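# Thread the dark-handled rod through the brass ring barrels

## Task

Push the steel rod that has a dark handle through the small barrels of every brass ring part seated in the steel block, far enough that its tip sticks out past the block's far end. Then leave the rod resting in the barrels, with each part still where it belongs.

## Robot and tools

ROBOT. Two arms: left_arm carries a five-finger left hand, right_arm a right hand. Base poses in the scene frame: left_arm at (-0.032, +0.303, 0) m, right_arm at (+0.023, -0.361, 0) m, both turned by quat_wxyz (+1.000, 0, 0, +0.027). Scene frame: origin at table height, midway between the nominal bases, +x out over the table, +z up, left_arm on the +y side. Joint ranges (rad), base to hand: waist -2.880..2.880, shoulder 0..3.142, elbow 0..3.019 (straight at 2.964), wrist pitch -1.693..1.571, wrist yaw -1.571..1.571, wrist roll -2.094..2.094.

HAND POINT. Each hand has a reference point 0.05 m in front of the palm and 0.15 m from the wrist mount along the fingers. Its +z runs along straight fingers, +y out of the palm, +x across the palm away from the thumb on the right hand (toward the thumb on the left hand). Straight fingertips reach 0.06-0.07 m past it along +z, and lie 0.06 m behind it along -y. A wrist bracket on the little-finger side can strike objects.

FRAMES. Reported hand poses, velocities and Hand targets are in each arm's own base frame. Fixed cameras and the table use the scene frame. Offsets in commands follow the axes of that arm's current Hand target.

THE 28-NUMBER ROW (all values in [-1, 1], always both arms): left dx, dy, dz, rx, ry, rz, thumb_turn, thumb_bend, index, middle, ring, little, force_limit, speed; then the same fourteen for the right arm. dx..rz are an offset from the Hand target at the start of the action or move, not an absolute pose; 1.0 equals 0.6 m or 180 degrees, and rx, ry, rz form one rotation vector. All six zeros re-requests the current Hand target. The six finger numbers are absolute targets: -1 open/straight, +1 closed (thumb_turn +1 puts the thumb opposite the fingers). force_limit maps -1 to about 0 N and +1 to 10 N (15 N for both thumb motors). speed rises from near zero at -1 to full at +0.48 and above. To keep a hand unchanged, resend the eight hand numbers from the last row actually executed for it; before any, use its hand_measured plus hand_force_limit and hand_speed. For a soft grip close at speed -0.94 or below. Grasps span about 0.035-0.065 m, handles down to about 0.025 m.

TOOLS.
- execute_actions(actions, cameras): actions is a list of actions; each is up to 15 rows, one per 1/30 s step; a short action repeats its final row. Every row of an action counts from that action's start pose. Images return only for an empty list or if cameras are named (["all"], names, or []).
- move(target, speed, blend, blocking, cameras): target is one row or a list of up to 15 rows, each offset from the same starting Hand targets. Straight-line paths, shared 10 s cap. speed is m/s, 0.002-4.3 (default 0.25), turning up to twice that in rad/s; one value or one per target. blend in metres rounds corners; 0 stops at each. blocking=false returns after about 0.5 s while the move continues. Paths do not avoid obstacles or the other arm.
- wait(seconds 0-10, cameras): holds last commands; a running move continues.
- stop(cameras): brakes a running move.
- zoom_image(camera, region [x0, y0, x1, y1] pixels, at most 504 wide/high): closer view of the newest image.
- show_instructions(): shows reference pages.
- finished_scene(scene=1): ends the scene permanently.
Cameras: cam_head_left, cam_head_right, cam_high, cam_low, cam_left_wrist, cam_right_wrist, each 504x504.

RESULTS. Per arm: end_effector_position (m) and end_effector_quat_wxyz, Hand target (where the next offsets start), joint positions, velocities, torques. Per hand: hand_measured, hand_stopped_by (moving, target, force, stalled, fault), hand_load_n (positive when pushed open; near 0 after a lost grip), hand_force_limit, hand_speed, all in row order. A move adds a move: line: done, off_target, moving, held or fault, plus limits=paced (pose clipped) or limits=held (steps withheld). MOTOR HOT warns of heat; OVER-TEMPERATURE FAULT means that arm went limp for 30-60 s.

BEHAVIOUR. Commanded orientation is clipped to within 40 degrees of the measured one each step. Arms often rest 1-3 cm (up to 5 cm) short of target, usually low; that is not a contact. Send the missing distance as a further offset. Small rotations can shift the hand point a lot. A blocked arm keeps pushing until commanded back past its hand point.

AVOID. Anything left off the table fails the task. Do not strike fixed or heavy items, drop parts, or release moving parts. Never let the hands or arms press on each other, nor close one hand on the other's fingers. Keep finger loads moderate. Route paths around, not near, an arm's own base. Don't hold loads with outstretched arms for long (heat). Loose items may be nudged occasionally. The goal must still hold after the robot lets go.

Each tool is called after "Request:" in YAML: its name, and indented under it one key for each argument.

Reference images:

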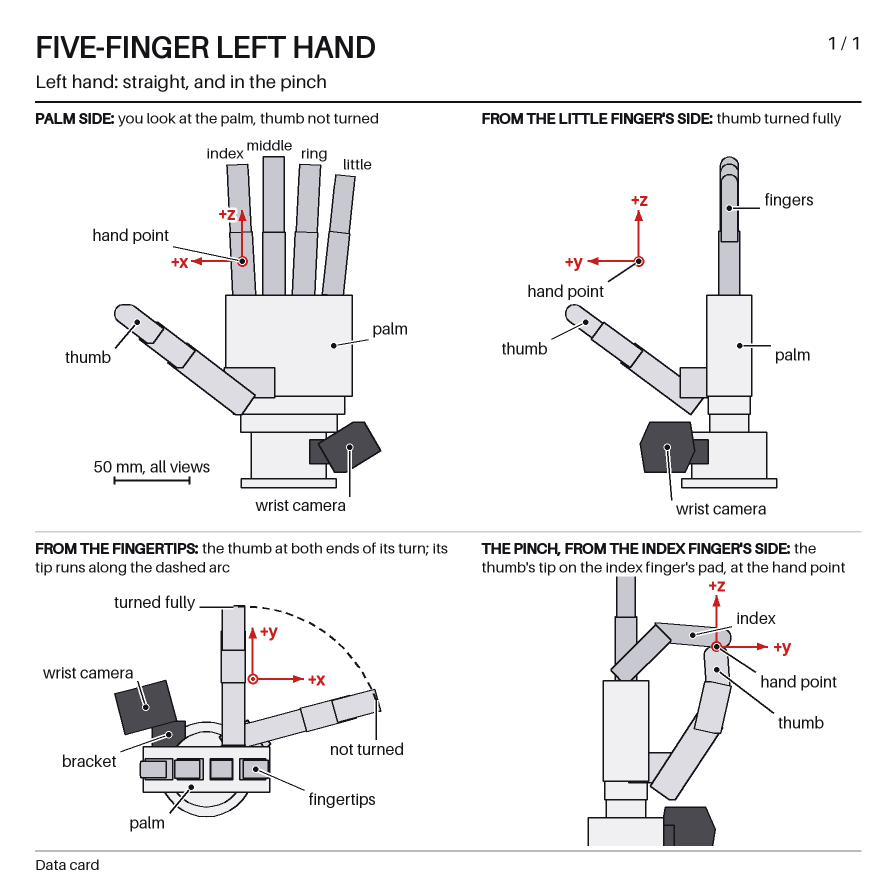

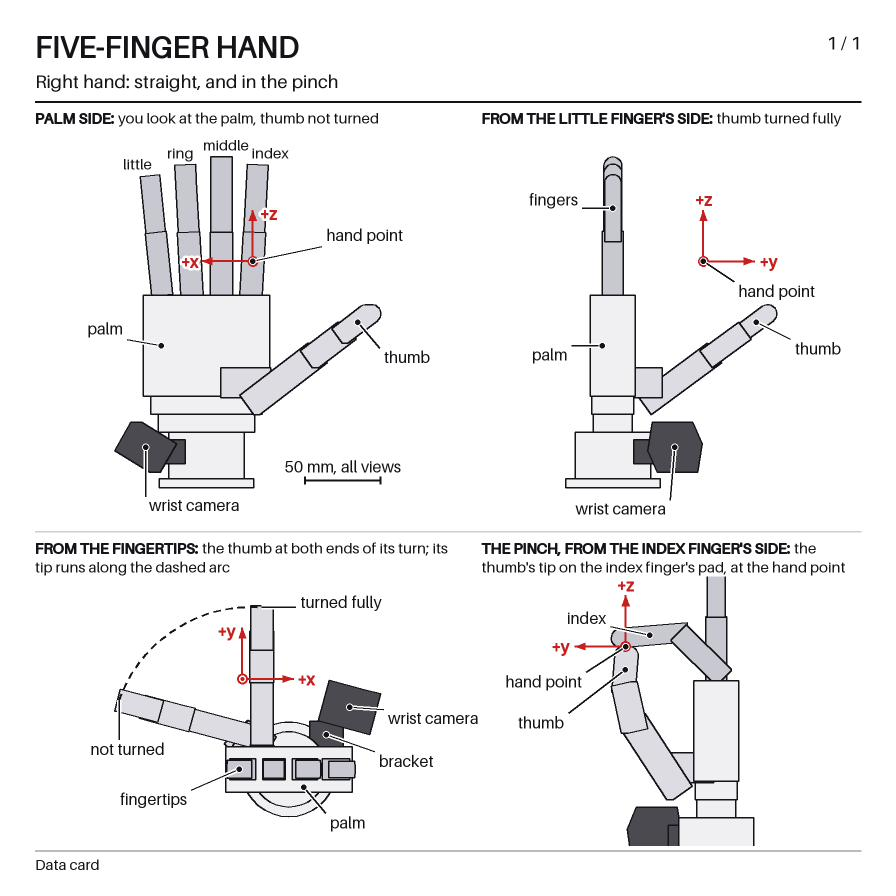

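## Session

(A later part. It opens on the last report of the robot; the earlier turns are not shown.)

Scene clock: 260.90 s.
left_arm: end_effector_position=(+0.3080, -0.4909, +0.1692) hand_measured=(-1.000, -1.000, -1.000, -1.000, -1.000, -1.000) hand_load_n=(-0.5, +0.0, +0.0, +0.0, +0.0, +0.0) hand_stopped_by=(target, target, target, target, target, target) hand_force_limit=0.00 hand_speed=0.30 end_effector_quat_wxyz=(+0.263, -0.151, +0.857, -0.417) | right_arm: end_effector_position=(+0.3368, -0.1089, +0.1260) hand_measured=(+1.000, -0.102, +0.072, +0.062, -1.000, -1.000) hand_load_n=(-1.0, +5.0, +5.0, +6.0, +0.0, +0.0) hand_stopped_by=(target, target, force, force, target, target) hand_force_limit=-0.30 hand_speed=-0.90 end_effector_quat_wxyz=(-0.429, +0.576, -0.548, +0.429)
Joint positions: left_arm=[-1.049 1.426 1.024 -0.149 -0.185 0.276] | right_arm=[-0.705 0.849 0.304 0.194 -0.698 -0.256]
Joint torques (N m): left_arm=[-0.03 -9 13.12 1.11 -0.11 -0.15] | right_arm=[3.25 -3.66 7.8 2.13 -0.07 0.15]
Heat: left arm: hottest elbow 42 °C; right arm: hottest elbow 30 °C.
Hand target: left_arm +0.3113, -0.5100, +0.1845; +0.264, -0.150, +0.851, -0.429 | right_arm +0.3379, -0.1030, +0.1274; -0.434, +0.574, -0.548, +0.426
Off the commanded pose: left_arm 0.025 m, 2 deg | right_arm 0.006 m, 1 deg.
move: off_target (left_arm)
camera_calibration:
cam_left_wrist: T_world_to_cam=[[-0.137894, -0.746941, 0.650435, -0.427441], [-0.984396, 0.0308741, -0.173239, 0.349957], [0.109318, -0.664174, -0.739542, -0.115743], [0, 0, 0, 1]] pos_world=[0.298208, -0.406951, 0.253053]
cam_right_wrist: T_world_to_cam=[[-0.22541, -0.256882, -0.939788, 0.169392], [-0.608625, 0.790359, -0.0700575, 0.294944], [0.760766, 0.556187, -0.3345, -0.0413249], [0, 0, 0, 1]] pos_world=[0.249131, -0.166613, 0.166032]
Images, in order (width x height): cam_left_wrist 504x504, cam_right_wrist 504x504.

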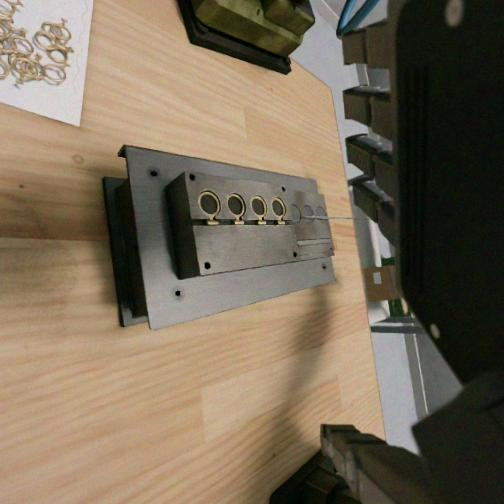

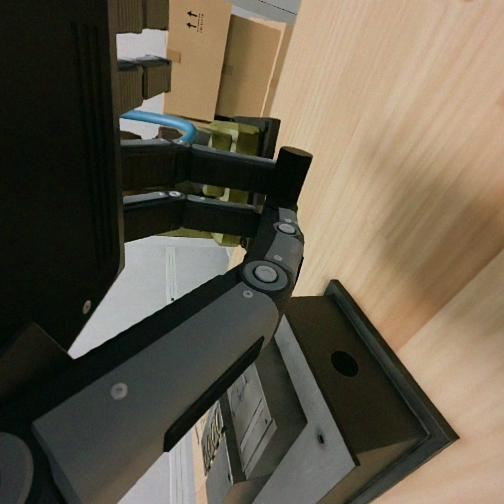

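Request:
move:
  target:
    - [0,0,0,0,0,0,-1,-1,-1,-1,-1,-1,0.0,0.3,-0.0093,0.0008,-0.0033,0,0,0,1,-0.1,0.12,0.12,-1,-1,-0.3,-0.9]
    - [0,0,0,0,0,0,-1,-1,-1,-1,-1,-1,0.0,0.3,-0.0095,0.0168,0.0011,0,0,0,1,-0.1,0.12,0.12,-1,-1,-0.3,-0.9]
  speed: 0.04
  cameras: ["cam_right_wrist","cam_left_wrist"]

Request:
zoom_image:
  camera: "cam_left_wrist"
  region: [260, 170, 380, 290]

Request:
zoom_image:
  camera: "cam_right_wrist"
  region: [190, 390, 250, 450]

Scene clock: 263.63 s.
left_arm: end_effector_position=(+0.3080, -0.4909, +0.1692) hand_measured=(-1.000, -1.000, -1.000, -1.000, -1.000, -1.000) hand_load_n=(+0.0, +0.0, +0.0, +0.0, -0.5, +0.0) hand_stopped_by=(target, target, target, target, target, target) hand_force_limit=0.00 hand_speed=0.30 end_effector_quat_wxyz=(+0.263, -0.151, +0.857, -0.417) | right_arm: end_effector_position=(+0.3330, -0.1019, +0.1179) hand_measured=(+1.000, -0.102, +0.072, +0.062, -1.000, -1.000) hand_load_n=(-1.5, +5.0, +5.0, +6.0, +0.0, +0.0) hand_stopped_by=(target, target, force, force, target, target) hand_force_limit=-0.30 hand_speed=-0.90 end_effector_quat_wxyz=(-0.429, +0.576, -0.548, +0.429)
Joint positions: left_arm=[-1.049 1.426 1.024 -0.149 -0.185 0.276] | right_arm=[-0.692 0.838 0.274 0.216 -0.685 -0.25]
Joint torques (N m): left_arm=[-0.03 -9 13.14 1.1 -0.11 -0.14] | right_arm=[3.14 -1.96 7.82 2.78 -0.05 0.15]
Heat: left arm: hottest elbow 42 °C; right arm: hottest elbow 30 °C.
Hand target: left_arm +0.3113, -0.5100, +0.1845; +0.264, -0.150, +0.851, -0.429 | right_arm +0.3358, -0.0975, +0.1175; -0.434, +0.574, -0.548, +0.426
Off the commanded pose: left_arm 0.025 m, 2 deg | right_arm 0.005 m, 1 deg.
move: off_target (left_arm)
camera_calibration:
cam_left_wrist: T_world_to_cam=[[-0.137894, -0.746941, 0.650435, -0.427441], [-0.984396, 0.0308741, -0.173239, 0.349957], [0.109318, -0.664174, -0.739542, -0.115743], [0, 0, 0, 1]] pos_world=[0.298208, -0.406951, 0.253053]
cam_right_wrist: T_world_to_cam=[[-0.225723, -0.256617, -0.939785, 0.162956], [-0.608647, 0.79038, -0.0696317, 0.28654], [0.760656, 0.55628, -0.334596, -0.0450223], [0, 0, 0, 1]] pos_world=[0.245431, -0.159613, 0.158032]
Images, in order (width x height): cam_left_wrist 504x504, cam_right_wrist 504x504.

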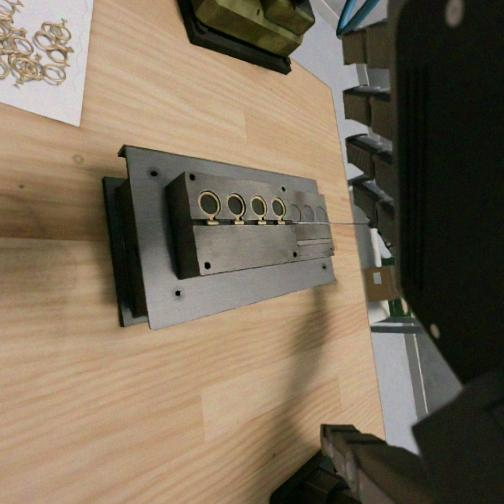

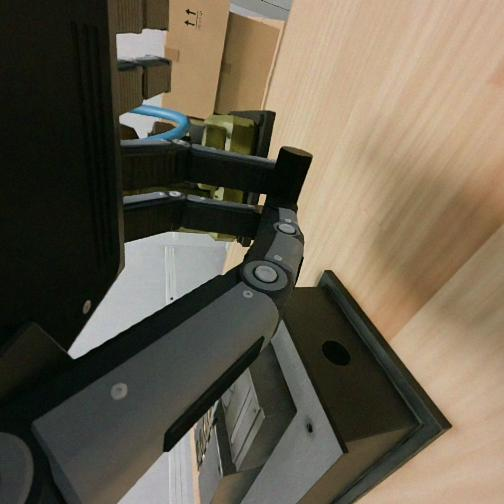

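Scaled by 4.200 from the camera's 504x504 image, which has a finer 720x720 frame.

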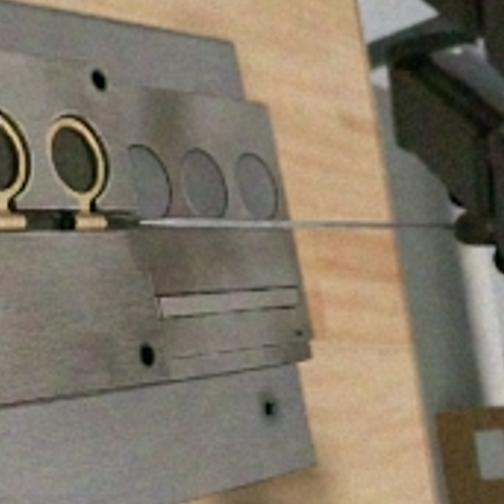

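Scaled by 8.400 from the camera's 504x504 image, which has a finer 720x720 frame.

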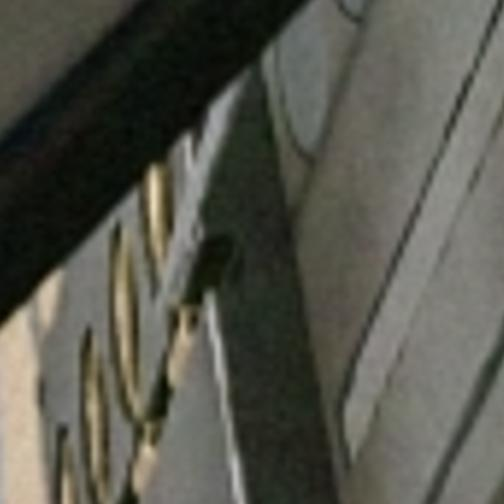

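Request:
zoom_image:
  camera: "cam_left_wrist"
  region: [260, 200, 320, 240]

Request:
zoom_image:
  camera: "cam_left_wrist"
  region: [310, 200, 380, 246]

Scaled by 8.400 from the camera's 504x504 image, which has a finer 720x720 frame.

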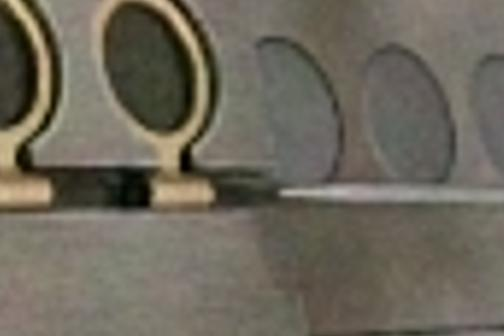

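Scaled by 7.200 from the camera's 504x504 image, which has a finer 720x720 frame.

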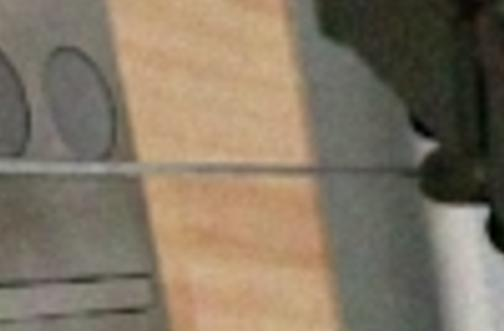

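Request:
zoom_image:
  camera: "cam_right_wrist"
  region: [196, 396, 236, 436]

Scaled by 12.600 from the camera's 504x504 image, which has a finer 720x720 frame.

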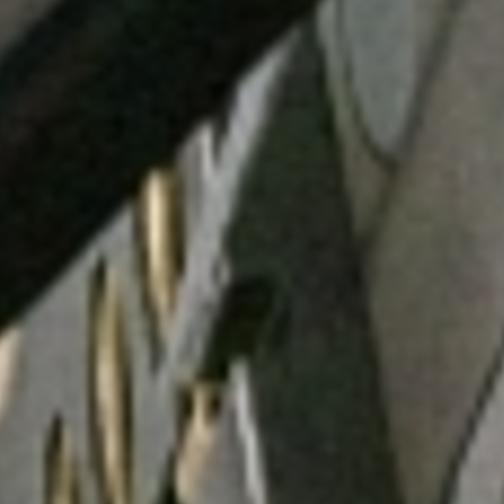

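Request:
move:
  target: [0,0,0,0,0,0,-1,-1,-1,-1,-1,-1,0.0,0.3,0,0.0067,0.0039,0,0,0,1,-0.1,0.12,0.12,-1,-1,-0.3,-0.9]
  speed: 0.03
  cameras: ["cam_right_wrist","cam_left_wrist"]

Request:
zoom_image:
  camera: "cam_left_wrist"
  region: [260, 200, 320, 240]

Request:
zoom_image:
  camera: "cam_right_wrist"
  region: [196, 396, 236, 436]

Scene clock: 265.60 s.
left_arm: end_effector_position=(+0.3080, -0.4909, +0.1692) hand_measured=(-1.000, -1.000, -1.000, -1.000, -1.000, -1.000) hand_load_n=(+0.0, +0.0, +0.0, +0.0, +0.0, +0.0) hand_stopped_by=(target, target, target, target, target, target) hand_force_limit=0.00 hand_speed=0.30 end_effector_quat_wxyz=(+0.263, -0.151, +0.857, -0.417) | right_arm: end_effector_position=(+0.3343, -0.1020, +0.1137) hand_measured=(+1.000, -0.102, +0.072, +0.062, -1.000, -1.000) hand_load_n=(-1.0, +5.0, +5.0, +6.0, +0.0, +0.0) hand_stopped_by=(target, target, force, force, target, target) hand_force_limit=-0.30 hand_speed=-0.90 end_effector_quat_wxyz=(-0.429, +0.576, -0.548, +0.429)
Joint positions: left_arm=[-1.049 1.426 1.024 -0.149 -0.185 0.276] | right_arm=[-0.688 0.857 0.268 0.243 -0.682 -0.249]
Joint torques (N m): left_arm=[-0.09 -8.94 13.12 1.11 -0.11 -0.14] | right_arm=[3.02 -1.85 7.65 2.86 -0.07 0.16]
Heat: left arm: hottest elbow 42 °C; right arm: hottest elbow 30 °C.
Hand target: left_arm +0.3113, -0.5100, +0.1845; +0.264, -0.150, +0.851, -0.429 | right_arm +0.3370, -0.0975, +0.1130; -0.434, +0.574, -0.548, +0.426
Off the commanded pose: left_arm 0.025 m, 2 deg | right_arm 0.005 m, 1 deg.
move: off_target (left_arm)
camera_calibration:
cam_left_wrist: T_world_to_cam=[[-0.137894, -0.746941, 0.650435, -0.427441], [-0.984396, 0.0308741, -0.173239, 0.349957], [0.109318, -0.664174, -0.739542, -0.115743], [0, 0, 0, 1]] pos_world=[0.298208, -0.406951, 0.253053]
cam_right_wrist: T_world_to_cam=[[-0.225225, -0.2573, -0.939718, 0.15894], [-0.608778, 0.790206, -0.0704556, 0.287242], [0.760699, 0.556211, -0.334613, -0.0474134], [0, 0, 0, 1]] pos_world=[0.246731, -0.159713, 0.153732]
Images, in order (width x height): cam_left_wrist 504x504, cam_right_wrist 504x504.

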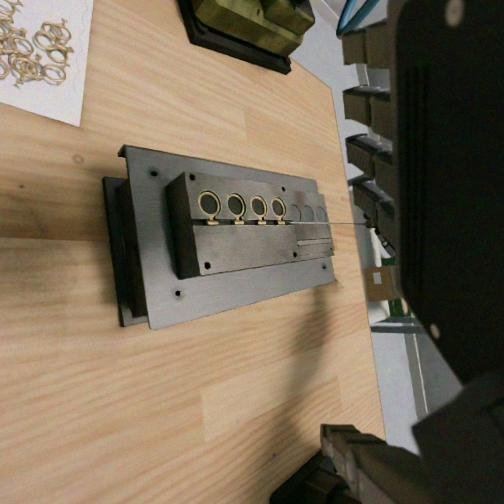

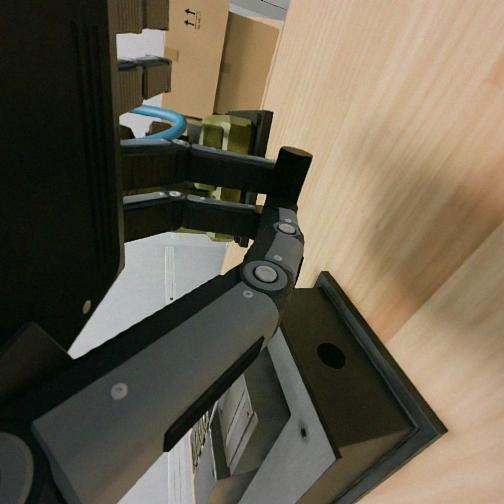

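Scaled by 8.400 from the camera's 504x504 image, which has a finer 720x720 frame.

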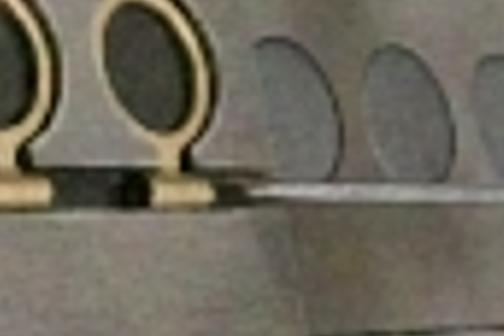

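Scaled by 12.600 from the camera's 504x504 image, which has a finer 720x720 frame.

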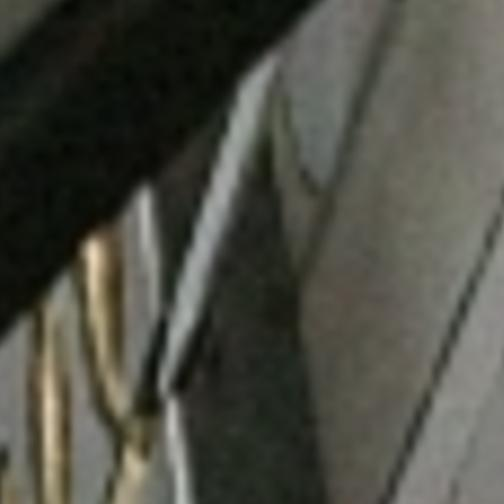

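Request:
move:
  target: [0,0,0,0,0,0,-1,-1,-1,-1,-1,-1,0.0,0.3,-0.0133,-0.0003,0.0004,0,0,0,1,-0.1,0.12,0.12,-1,-1,-0.3,-0.9]
  speed: 0.03
  cameras: ["cam_right_wrist","cam_left_wrist"]

Request:
zoom_image:
  camera: "cam_left_wrist"
  region: [260, 200, 320, 240]

Request:
zoom_image:
  camera: "cam_right_wrist"
  region: [196, 396, 236, 436]

Scene clock: 266.90 s.
left_arm: end_effector_position=(+0.3080, -0.4909, +0.1692) hand_measured=(-1.000, -1.000, -1.000, -1.000, -1.000, -1.000) hand_load_n=(+0.0, +0.0, +0.0, +0.0, +0.0, +0.0) hand_stopped_by=(target, target, target, target, target, target) hand_force_limit=0.00 hand_speed=0.30 end_effector_quat_wxyz=(+0.263, -0.151, +0.857, -0.417) | right_arm: end_effector_position=(+0.3349, -0.0945, +0.1099) hand_measured=(+1.000, -0.102, +0.072, +0.062, -1.000, -1.000) hand_load_n=(-1.5, +4.5, +5.0, +6.0, +0.0, +0.0) hand_stopped_by=(target, target, force, force, target, target) hand_force_limit=-0.30 hand_speed=-0.90 end_effector_quat_wxyz=(-0.429, +0.576, -0.552, +0.425)
Joint positions: left_arm=[-1.049 1.426 1.024 -0.149 -0.185 0.276] | right_arm=[-0.659 0.85 0.257 0.244 -0.654 -0.235]
Joint torques (N m): left_arm=[-0.09 -8.94 13.11 1.13 -0.11 -0.14] | right_arm=[3.14 -3.25 7.64 2.69 -0.04 0.14]
Heat: left arm: hottest elbow 42 °C; right arm: hottest elbow 30 °C.
Hand target: left_arm +0.3113, -0.5100, +0.1845; +0.264, -0.150, +0.851, -0.429 | right_arm +0.3369, -0.0896, +0.1129; -0.434, +0.574, -0.548, +0.426
Off the commanded pose: left_arm 0.025 m, 2 deg | right_arm 0.006 m, 1 deg.
move: off_target (left_arm)
camera_calibration:
cam_left_wrist: T_world_to_cam=[[-0.137894, -0.746941, 0.650435, -0.427441], [-0.984396, 0.0308741, -0.173239, 0.349957], [0.109318, -0.664174, -0.739542, -0.115743], [0, 0, 0, 1]] pos_world=[0.298208, -0.406951, 0.253053]
cam_right_wrist: T_world_to_cam=[[-0.233254, -0.249808, -0.939781, 0.160913], [-0.608832, 0.79109, -0.0591713, 0.280246], [0.758232, 0.558367, -0.336616, -0.0519244], [0, 0, 0, 1]] pos_world=[0.247527, -0.15251, 0.150327]
Images, in order (width x height): cam_left_wrist 504x504, cam_right_wrist 504x504.

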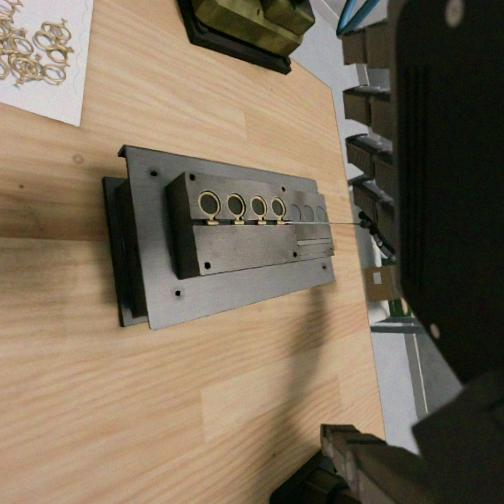

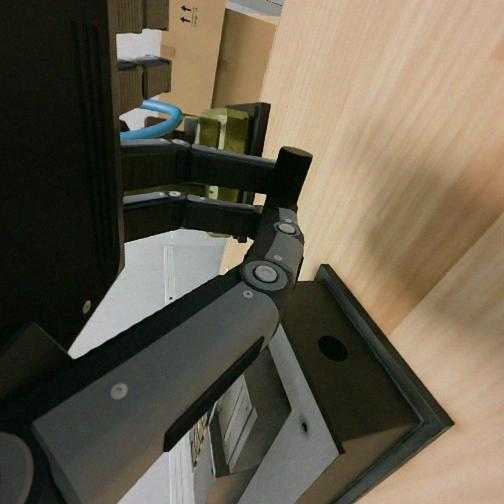

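Scaled by 8.400 from the camera's 504x504 image, which has a finer 720x720 frame.

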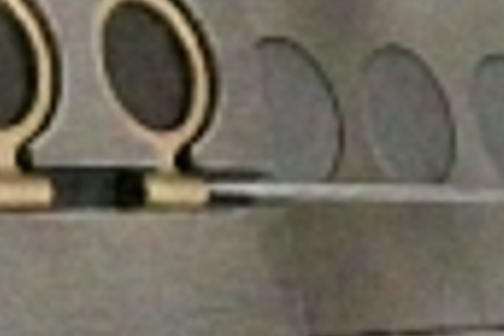

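Scaled by 12.600 from the camera's 504x504 image, which has a finer 720x720 frame.

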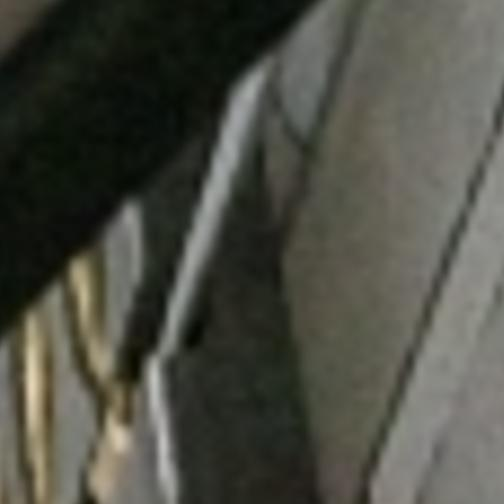

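Request:
zoom_image:
  camera: "cam_left_wrist"
  region: [264, 192, 304, 232]

Scaled by 12.600 from the camera's 504x504 image, which has a finer 720x720 frame.

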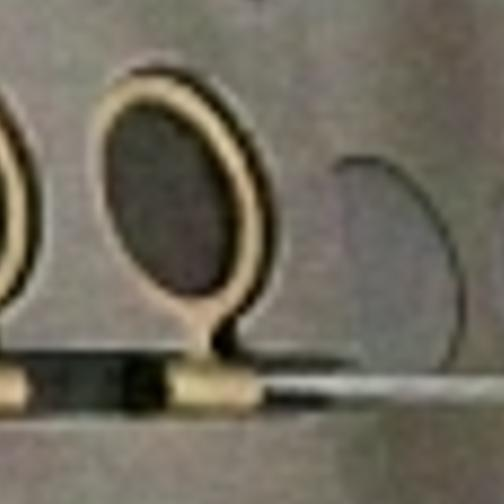

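Request:
zoom_image:
  camera: "cam_left_wrist"
  region: [300, 200, 370, 246]

Scaled by 7.200 from the camera's 504x504 image, which has a finer 720x720 frame.

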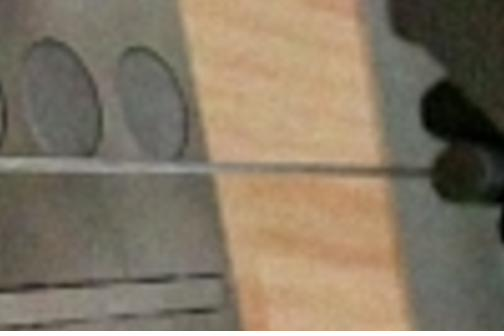

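Request:
execute_actions:
  actions: []
  cameras: ["cam_left_wrist","cam_right_wrist"]

Scene clock: 268.90 s.
left_arm: end_effector_position=(+0.3080, -0.4909, +0.1692) hand_measured=(-1.000, -1.000, -1.000, -1.000, -1.000, -1.000) hand_load_n=(+0.0, +0.0, +0.0, +0.0, +0.0, +0.0) hand_stopped_by=(target, target, target, target, target, target) hand_force_limit=0.00 hand_speed=0.30 end_effector_quat_wxyz=(+0.263, -0.151, +0.857, -0.417) | right_arm: end_effector_position=(+0.3349, -0.0943, +0.1100) hand_measured=(+1.000, -0.102, +0.072, +0.062, -1.000, -1.000) hand_load_n=(-1.0, +4.5, +5.0, +6.0, +0.0, +0.0) hand_stopped_by=(target, target, force, force, target, target) hand_force_limit=-0.30 hand_speed=-0.90 end_effector_quat_wxyz=(-0.429, +0.576, -0.552, +0.425)
Joint positions: left_arm=[-1.049 1.426 1.024 -0.149 -0.185 0.276] | right_arm=[-0.659 0.85 0.257 0.244 -0.654 -0.235]
Joint velocities: within noise
Joint torques (N m): left_arm=[-0.03 -9 13.12 1.11 -0.12 -0.14] | right_arm=[3.25 -3.31 7.62 2.65 -0.05 0.15]
Heat: left arm: hottest elbow 42 °C; right arm: hottest elbow 30 °C.
Hand target: left_arm +0.3113, -0.5100, +0.1845; +0.264, -0.150, +0.851, -0.429 | right_arm +0.3370, -0.0894, +0.1129; -0.435, +0.574, -0.548, +0.426
Off the commanded pose: left_arm 0.025 m, 2 deg | right_arm 0.006 m, 1 deg.
camera_calibration:
cam_left_wrist: T_world_to_cam=[[-0.137894, -0.746941, 0.650435, -0.427441], [-0.984396, 0.0308741, -0.173239, 0.349957], [0.109318, -0.664174, -0.739542, -0.115743], [0, 0, 0, 1]] pos_world=[0.298208, -0.406951, 0.253053]
cam_right_wrist: T_world_to_cam=[[-0.233186, -0.249526, -0.939873, 0.161001], [-0.609111, 0.790898, -0.0588523, 0.280219], [0.758029, 0.558764, -0.336415, -0.0519753], [0, 0, 0, 1]] pos_world=[0.247627, -0.152409, 0.150327]
Images, in order (width x height): cam_left_wrist 504x504, cam_right_wrist 504x504.

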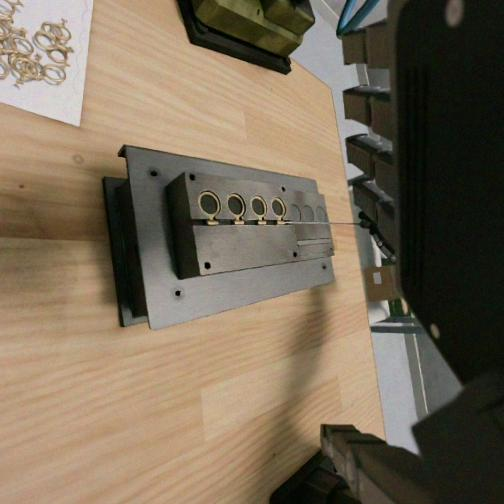

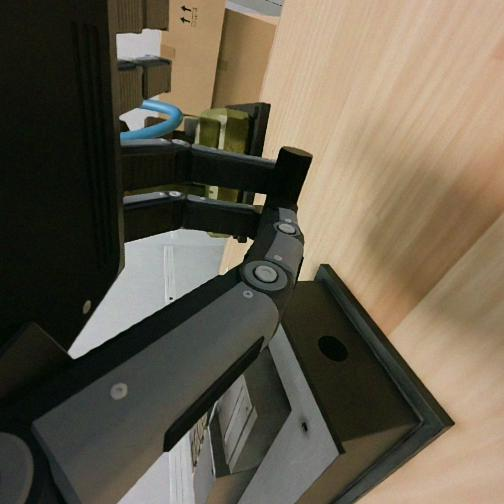

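Request:
zoom_image:
  camera: "cam_left_wrist"
  region: [180, 180, 340, 270]

Request:
zoom_image:
  camera: "cam_right_wrist"
  region: [170, 340, 330, 500]

Scaled by 3.150 from the camera's 504x504 image, which has a finer 720x720 frame.

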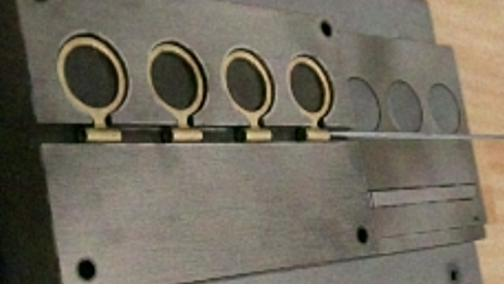

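Scaled by 3.150 from the camera's 504x504 image, which has a finer 720x720 frame.

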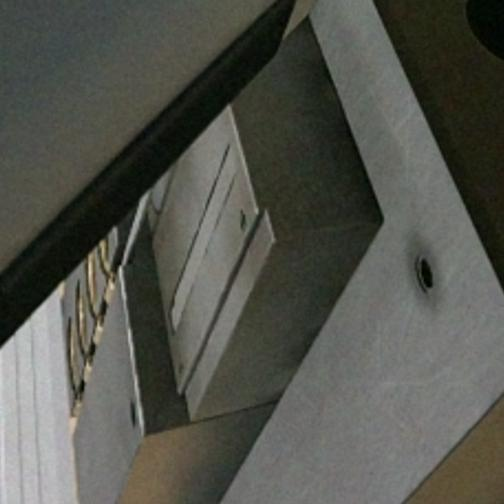

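Request:
move:
  target: [0,0,0,0,0,0,-1,-1,-1,-1,-1,-1,0.0,0.3,-0.0133,-0.0034,-0.0009,0,0,0,1,-0.1,0.12,0.12,-1,-1,-0.3,-0.9]
  speed: 0.03
  cameras: ["cam_left_wrist"]

Request:
zoom_image:
  camera: "cam_left_wrist"
  region: [180, 180, 340, 270]

Scene clock: 270.00 s.
left_arm: end_effector_position=(+0.3080, -0.4909, +0.1692) hand_measured=(-1.000, -1.000, -1.000, -1.000, -1.000, -1.000) hand_load_n=(-0.5, +0.0, +0.0, +0.0, +0.0, -0.5) hand_stopped_by=(target, target, target, target, target, target) hand_force_limit=0.00 hand_speed=0.30 end_effector_quat_wxyz=(+0.263, -0.151, +0.857, -0.417) | right_arm: end_effector_position=(+0.3365, -0.0920, +0.1155) hand_measured=(+1.000, -0.102, +0.072, +0.062, -1.000, -1.000) hand_load_n=(-2.0, +4.5, +3.0, +8.0, +0.0, +0.0) hand_stopped_by=(target, target, force, force, target, target) hand_force_limit=-0.30 hand_speed=-0.90 end_effector_quat_wxyz=(-0.424, +0.575, -0.546, +0.437)
Joint positions: left_arm=[-1.049 1.426 1.024 -0.149 -0.185 0.276] | right_arm=[-0.635 0.819 0.252 0.244 -0.62 -0.233]
Joint torques (N m): left_arm=[-0.03 -8.88 13.16 1.11 -0.11 -0.14] | right_arm=[3.66 -3.25 7.65 1.91 -0.26 0.26]
Heat: left arm: hottest elbow 42 °C; right arm: hottest elbow 30 °C.
Hand target: left_arm +0.3113, -0.5100, +0.1845; +0.264, -0.150, +0.851, -0.429 | right_arm +0.3366, -0.0815, +0.1149; -0.434, +0.574, -0.548, +0.426
Off the commanded pose: left_arm 0.025 m, 2 deg | right_arm 0.011 m, 2 deg.
move: off_target (left_arm, right_arm)
camera_calibration:
cam_left_wrist: T_world_to_cam=[[-0.137894, -0.746941, 0.650435, -0.427441], [-0.984396, 0.0308741, -0.173239, 0.349957], [0.109318, -0.664174, -0.739542, -0.115743], [0, 0, 0, 1]] pos_world=[0.298208, -0.406951, 0.253053]
Images, in order (width x height): cam_left_wrist 504x504.

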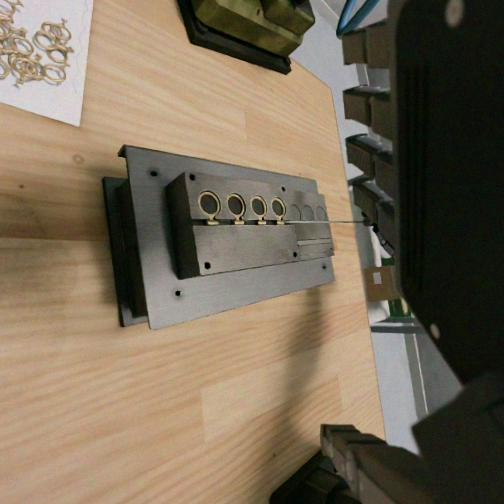

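Scaled by 3.150 from the camera's 504x504 image, which has a finer 720x720 frame.

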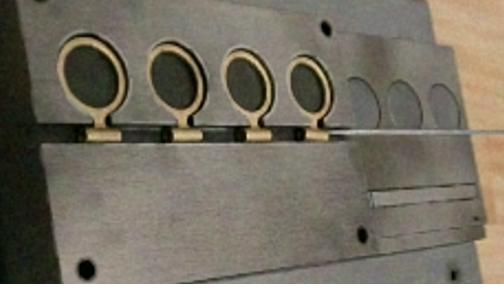

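Request:
zoom_image:
  camera: "cam_left_wrist"
  region: [240, 190, 320, 240]

Scaled by 6.300 from the camera's 504x504 image, which has a finer 720x720 frame.

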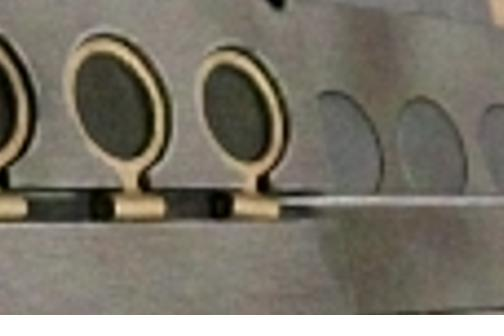

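Request:
move:
  target: [0,0,0,0,0,0,-1,-1,-1,-1,-1,-1,0.0,0.3,-0.0084,0.0055,0.0015,0,0,0,1,-0.1,0.12,0.12,-1,-1,-0.3,-0.9]
  speed: 0.03
  cameras: ["cam_left_wrist"]

Request:
zoom_image:
  camera: "cam_left_wrist"
  region: [240, 190, 320, 240]

Scene clock: 271.83 s.
left_arm: end_effector_position=(+0.3080, -0.4909, +0.1692) hand_measured=(-1.000, -1.000, -1.000, -1.000, -1.000, -1.000) hand_load_n=(-0.5, +0.0, +0.0, +0.0, +0.0, +0.0) hand_stopped_by=(target, target, target, target, target, target) hand_force_limit=0.00 hand_speed=0.30 end_effector_quat_wxyz=(+0.263, -0.151, +0.857, -0.417) | right_arm: end_effector_position=(+0.3358, -0.0905, +0.1128) hand_measured=(+1.000, -0.102, +0.072, +0.062, -1.000, -1.000) hand_load_n=(-3.0, +4.0, +2.0, +9.0, +0.0, -0.5) hand_stopped_by=(target, target, force, force, target, target) hand_force_limit=-0.30 hand_speed=-0.90 end_effector_quat_wxyz=(-0.420, +0.573, -0.551, +0.438)
Joint positions: left_arm=[-1.049 1.426 1.024 -0.149 -0.185 0.276] | right_arm=[-0.623 0.812 0.245 0.244 -0.597 -0.227]
Joint torques (N m): left_arm=[0.03 -9 13.12 1.11 -0.11 -0.14] | right_arm=[4.54 -2.61 7.19 2.48 -0.47 0.28]
Heat: left arm: hottest elbow 42 °C; right arm: hottest elbow 30 °C.
Hand target: left_arm +0.3113, -0.5100, +0.1845; +0.264, -0.150, +0.851, -0.429 | right_arm +0.3365, -0.0766, +0.1114; -0.434, +0.574, -0.548, +0.426
Off the commanded pose: left_arm 0.025 m, 2 deg | right_arm 0.014 m, 2 deg.
move: off_target (left_arm, right_arm)
camera_calibration:
cam_left_wrist: T_world_to_cam=[[-0.137894, -0.746941, 0.650435, -0.427441], [-0.984396, 0.0308741, -0.173239, 0.349957], [0.109318, -0.664174, -0.739542, -0.115743], [0, 0, 0, 1]] pos_world=[0.298208, -0.406951, 0.253053]
Images, in order (width x height): cam_left_wrist 504x504.

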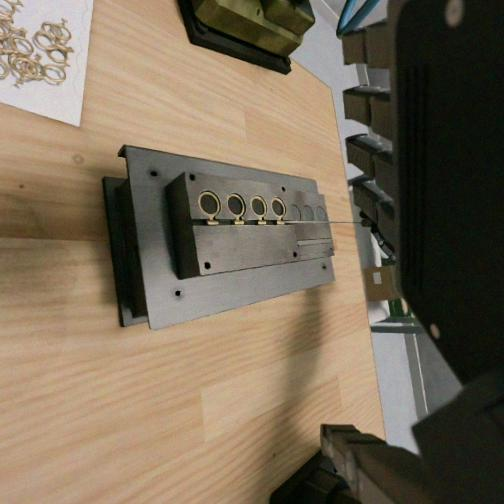

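Scaled by 6.300 from the camera's 504x504 image, which has a finer 720x720 frame.

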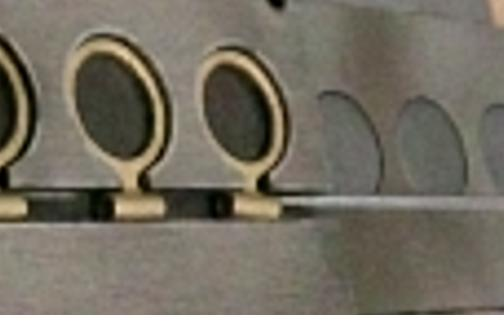

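Request:
zoom_image:
  camera: "cam_left_wrist"
  region: [262, 205, 312, 237]

Scaled by 10.080 from the camera's 504x504 image, which has a finer 720x720 frame.

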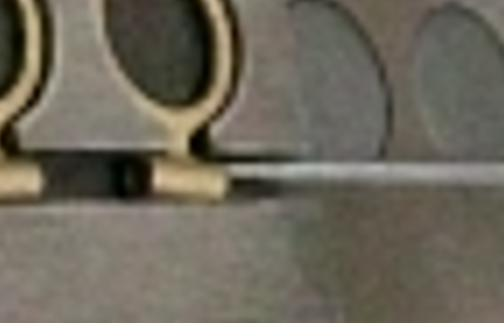

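Request:
zoom_image:
  camera: "cam_left_wrist"
  region: [198, 205, 248, 237]

Request:
zoom_image:
  camera: "cam_left_wrist"
  region: [240, 205, 290, 237]

Scaled by 10.080 from the camera's 504x504 image, which has a finer 720x720 frame.

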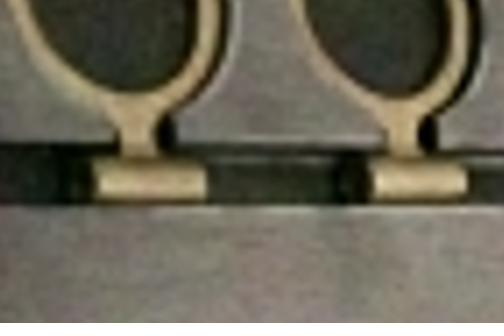

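Scaled by 10.080 from the camera's 504x504 image, which has a finer 720x720 frame.

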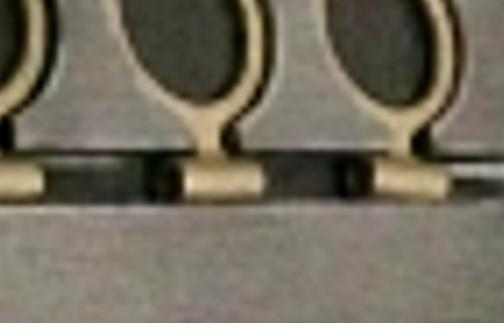

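Request:
execute_actions:
  actions: []
  cameras: ["cam_right_wrist","cam_left_wrist"]

Request:
zoom_image:
  camera: "cam_right_wrist"
  region: [185, 400, 235, 450]

Scene clock: 273.33 s.
left_arm: end_effector_position=(+0.3080, -0.4909, +0.1692) hand_measured=(-1.000, -1.000, -1.000, -1.000, -1.000, -1.000) hand_load_n=(-0.5, +0.0, +0.0, +0.0, +0.0, +0.0) hand_stopped_by=(target, target, target, target, target, target) hand_force_limit=0.00 hand_speed=0.30 end_effector_quat_wxyz=(+0.263, -0.151, +0.857, -0.417) | right_arm: end_effector_position=(+0.3358, -0.0905, +0.1128) hand_measured=(+1.000, -0.102, +0.072, +0.062, -1.000, -1.000) hand_load_n=(-3.0, +4.0, +2.5, +9.0, +0.0, +0.0) hand_stopped_by=(target, target, force, force, target, target) hand_force_limit=-0.30 hand_speed=-0.90 end_effector_quat_wxyz=(-0.420, +0.573, -0.551, +0.438)
Joint positions: left_arm=[-1.049 1.426 1.024 -0.149 -0.185 0.276] | right_arm=[-0.623 0.812 0.245 0.244 -0.597 -0.227]
Joint velocities: within noise
Joint torques (N m): left_arm=[-0.15 -9.05 13.11 1.13 -0.1 -0.14] | right_arm=[4.19 -2.9 7.23 2.44 -0.5 0.26]
Heat: left arm: hottest elbow 42 °C; right arm: hottest elbow 30 °C.
Hand target: left_arm +0.3113, -0.5100, +0.1845; +0.264, -0.150, +0.851, -0.429 | right_arm +0.3365, -0.0766, +0.1115; -0.434, +0.574, -0.548, +0.426
Off the commanded pose: left_arm 0.025 m, 2 deg | right_arm 0.014 m, 2 deg.
camera_calibration:
cam_left_wrist: T_world_to_cam=[[-0.137894, -0.746941, 0.650435, -0.427441], [-0.984396, 0.0308741, -0.173239, 0.349957], [0.109318, -0.664174, -0.739542, -0.115743], [0, 0, 0, 1]] pos_world=[0.298208, -0.406951, 0.253053]
cam_right_wrist: T_world_to_cam=[[-0.229932, -0.266648, -0.935965, 0.161789], [-0.592699, 0.801173, -0.082643, 0.275984], [0.771907, 0.535743, -0.342257, -0.0599496], [0, 0, 0, 1]] pos_world=[0.247051, -0.145853, 0.153718]
Images, in order (width x height): cam_left_wrist 504x504, cam_right_wrist 504x504.

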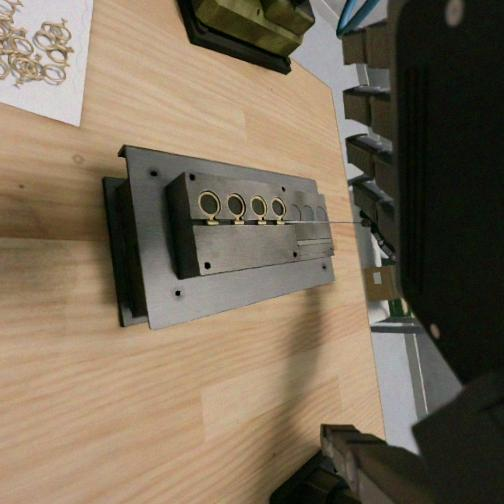

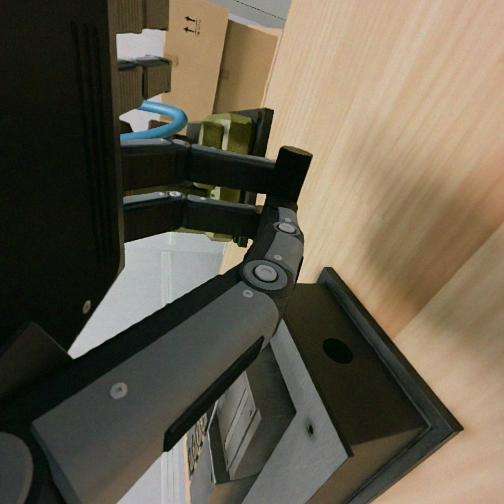

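Scaled by 10.080 from the camera's 504x504 image, which has a finer 720x720 frame.

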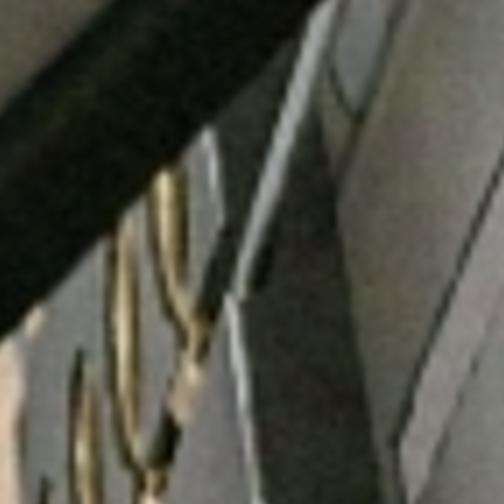

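Request:
move:
  target: [0,0,0,0,0,0,-1,-1,-1,-1,-1,-1,0.0,0.3,0.0325,0.0005,0.0002,0,0,0,1,-0.1,0.12,0.12,-1,-1,-0.3,-0.9]
  speed: 0.04
  cameras: ["cam_left_wrist","cam_right_wrist"]

Request:
zoom_image:
  camera: "cam_left_wrist"
  region: [240, 190, 320, 240]

Request:
zoom_image:
  camera: "cam_right_wrist"
  region: [185, 400, 235, 450]

Scene clock: 275.20 s.
left_arm: end_effector_position=(+0.3080, -0.4909, +0.1692) hand_measured=(-1.000, -1.000, -1.000, -1.000, -1.000, -1.000) hand_load_n=(-0.5, +0.0, -0.5, +0.0, +0.0, -0.5) hand_stopped_by=(target, target, target, target, target, target) hand_force_limit=0.00 hand_speed=0.30 end_effector_quat_wxyz=(+0.263, -0.151, +0.857, -0.417) | right_arm: end_effector_position=(+0.3327, -0.0868, +0.1039) hand_measured=(+1.000, -0.102, +0.072, +0.062, -1.000, -1.000) hand_load_n=(+0.5, +4.5, +7.0, +4.0, +0.0, +0.0) hand_stopped_by=(target, target, force, force, target, target) hand_force_limit=-0.30 hand_speed=-0.90 end_effector_quat_wxyz=(-0.436, +0.578, -0.552, +0.414)
Joint positions: left_arm=[-1.049 1.426 1.024 -0.149 -0.185 0.276] | right_arm=[-0.652 0.857 0.245 0.252 -0.668 -0.227]
Joint torques (N m): left_arm=[-0.09 -9 13.11 1.1 -0.11 -0.14] | right_arm=[0.91 -1.85 8.96 2.74 -0.36 -0.05]
Heat: left arm: hottest elbow 42 °C; right arm: hottest elbow 30 °C.
Hand target: left_arm +0.3113, -0.5100, +0.1845; +0.264, -0.150, +0.851, -0.429 | right_arm +0.3373, -0.0960, +0.1114; -0.434, +0.574, -0.548, +0.426
Off the commanded pose: left_arm 0.025 m, 2 deg | right_arm 0.013 m, 1 deg.
move: off_target (left_arm, right_arm)
camera_calibration:
cam_left_wrist: T_world_to_cam=[[-0.137894, -0.746941, 0.650435, -0.427441], [-0.984396, 0.0308741, -0.173239, 0.349957], [0.109318, -0.664174, -0.739542, -0.115743], [0, 0, 0, 1]] pos_world=[0.298208, -0.406951, 0.253053]
cam_right_wrist: T_world_to_cam=[[-0.23466, -0.236545, -0.942858, 0.158602], [-0.623536, 0.780735, -0.0406853, 0.274579], [0.745746, 0.578359, -0.330702, -0.0513278], [0, 0, 0, 1]] pos_world=[0.246705, -0.147171, 0.143736]
Images, in order (width x height): cam_left_wrist 504x504, cam_right_wrist 504x504.

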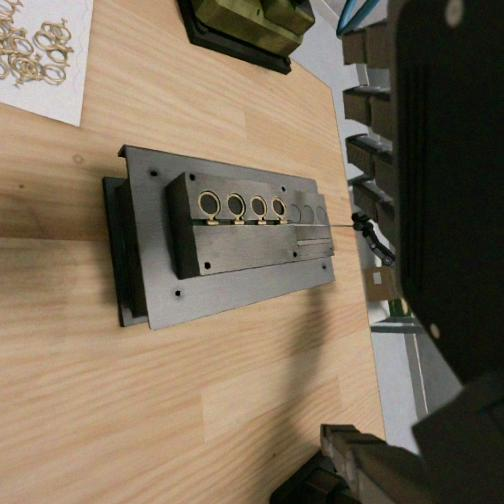

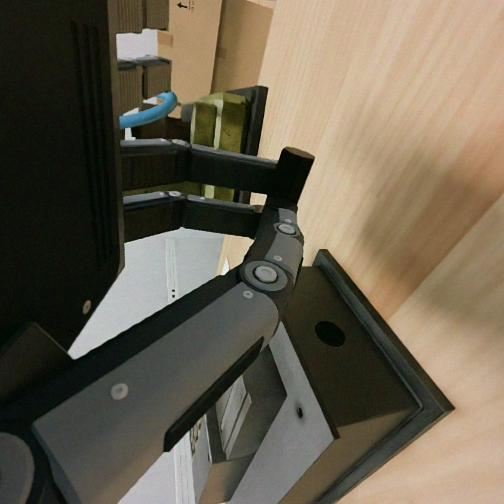

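Scaled by 6.300 from the camera's 504x504 image, which has a finer 720x720 frame.

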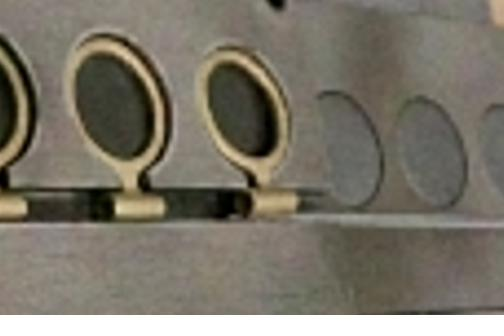

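Scaled by 10.080 from the camera's 504x504 image, which has a finer 720x720 frame.

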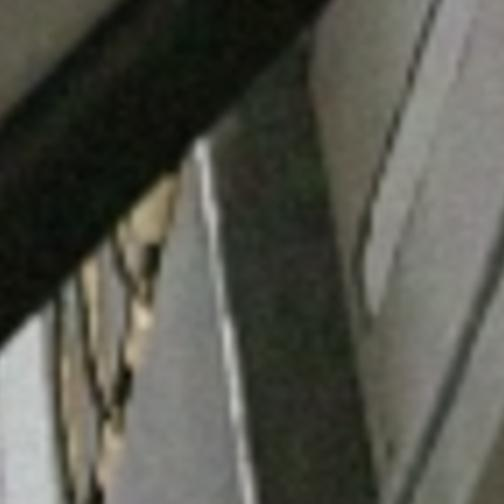

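Request:
zoom_image:
  camera: "cam_left_wrist"
  region: [262, 205, 312, 237]

Request:
zoom_image:
  camera: "cam_left_wrist"
  region: [260, 190, 400, 280]

Scaled by 10.080 from the camera's 504x504 image, which has a finer 720x720 frame.

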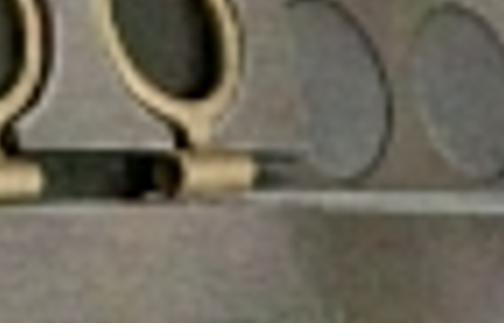

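Scaled by 3.600 from the camera's 504x504 image, which has a finer 720x720 frame.

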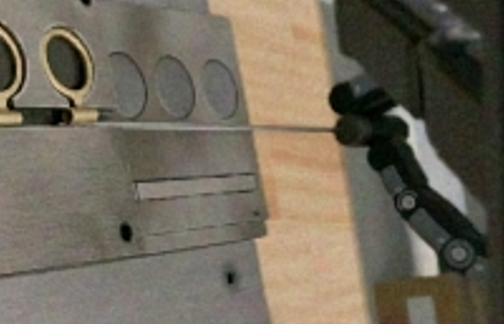

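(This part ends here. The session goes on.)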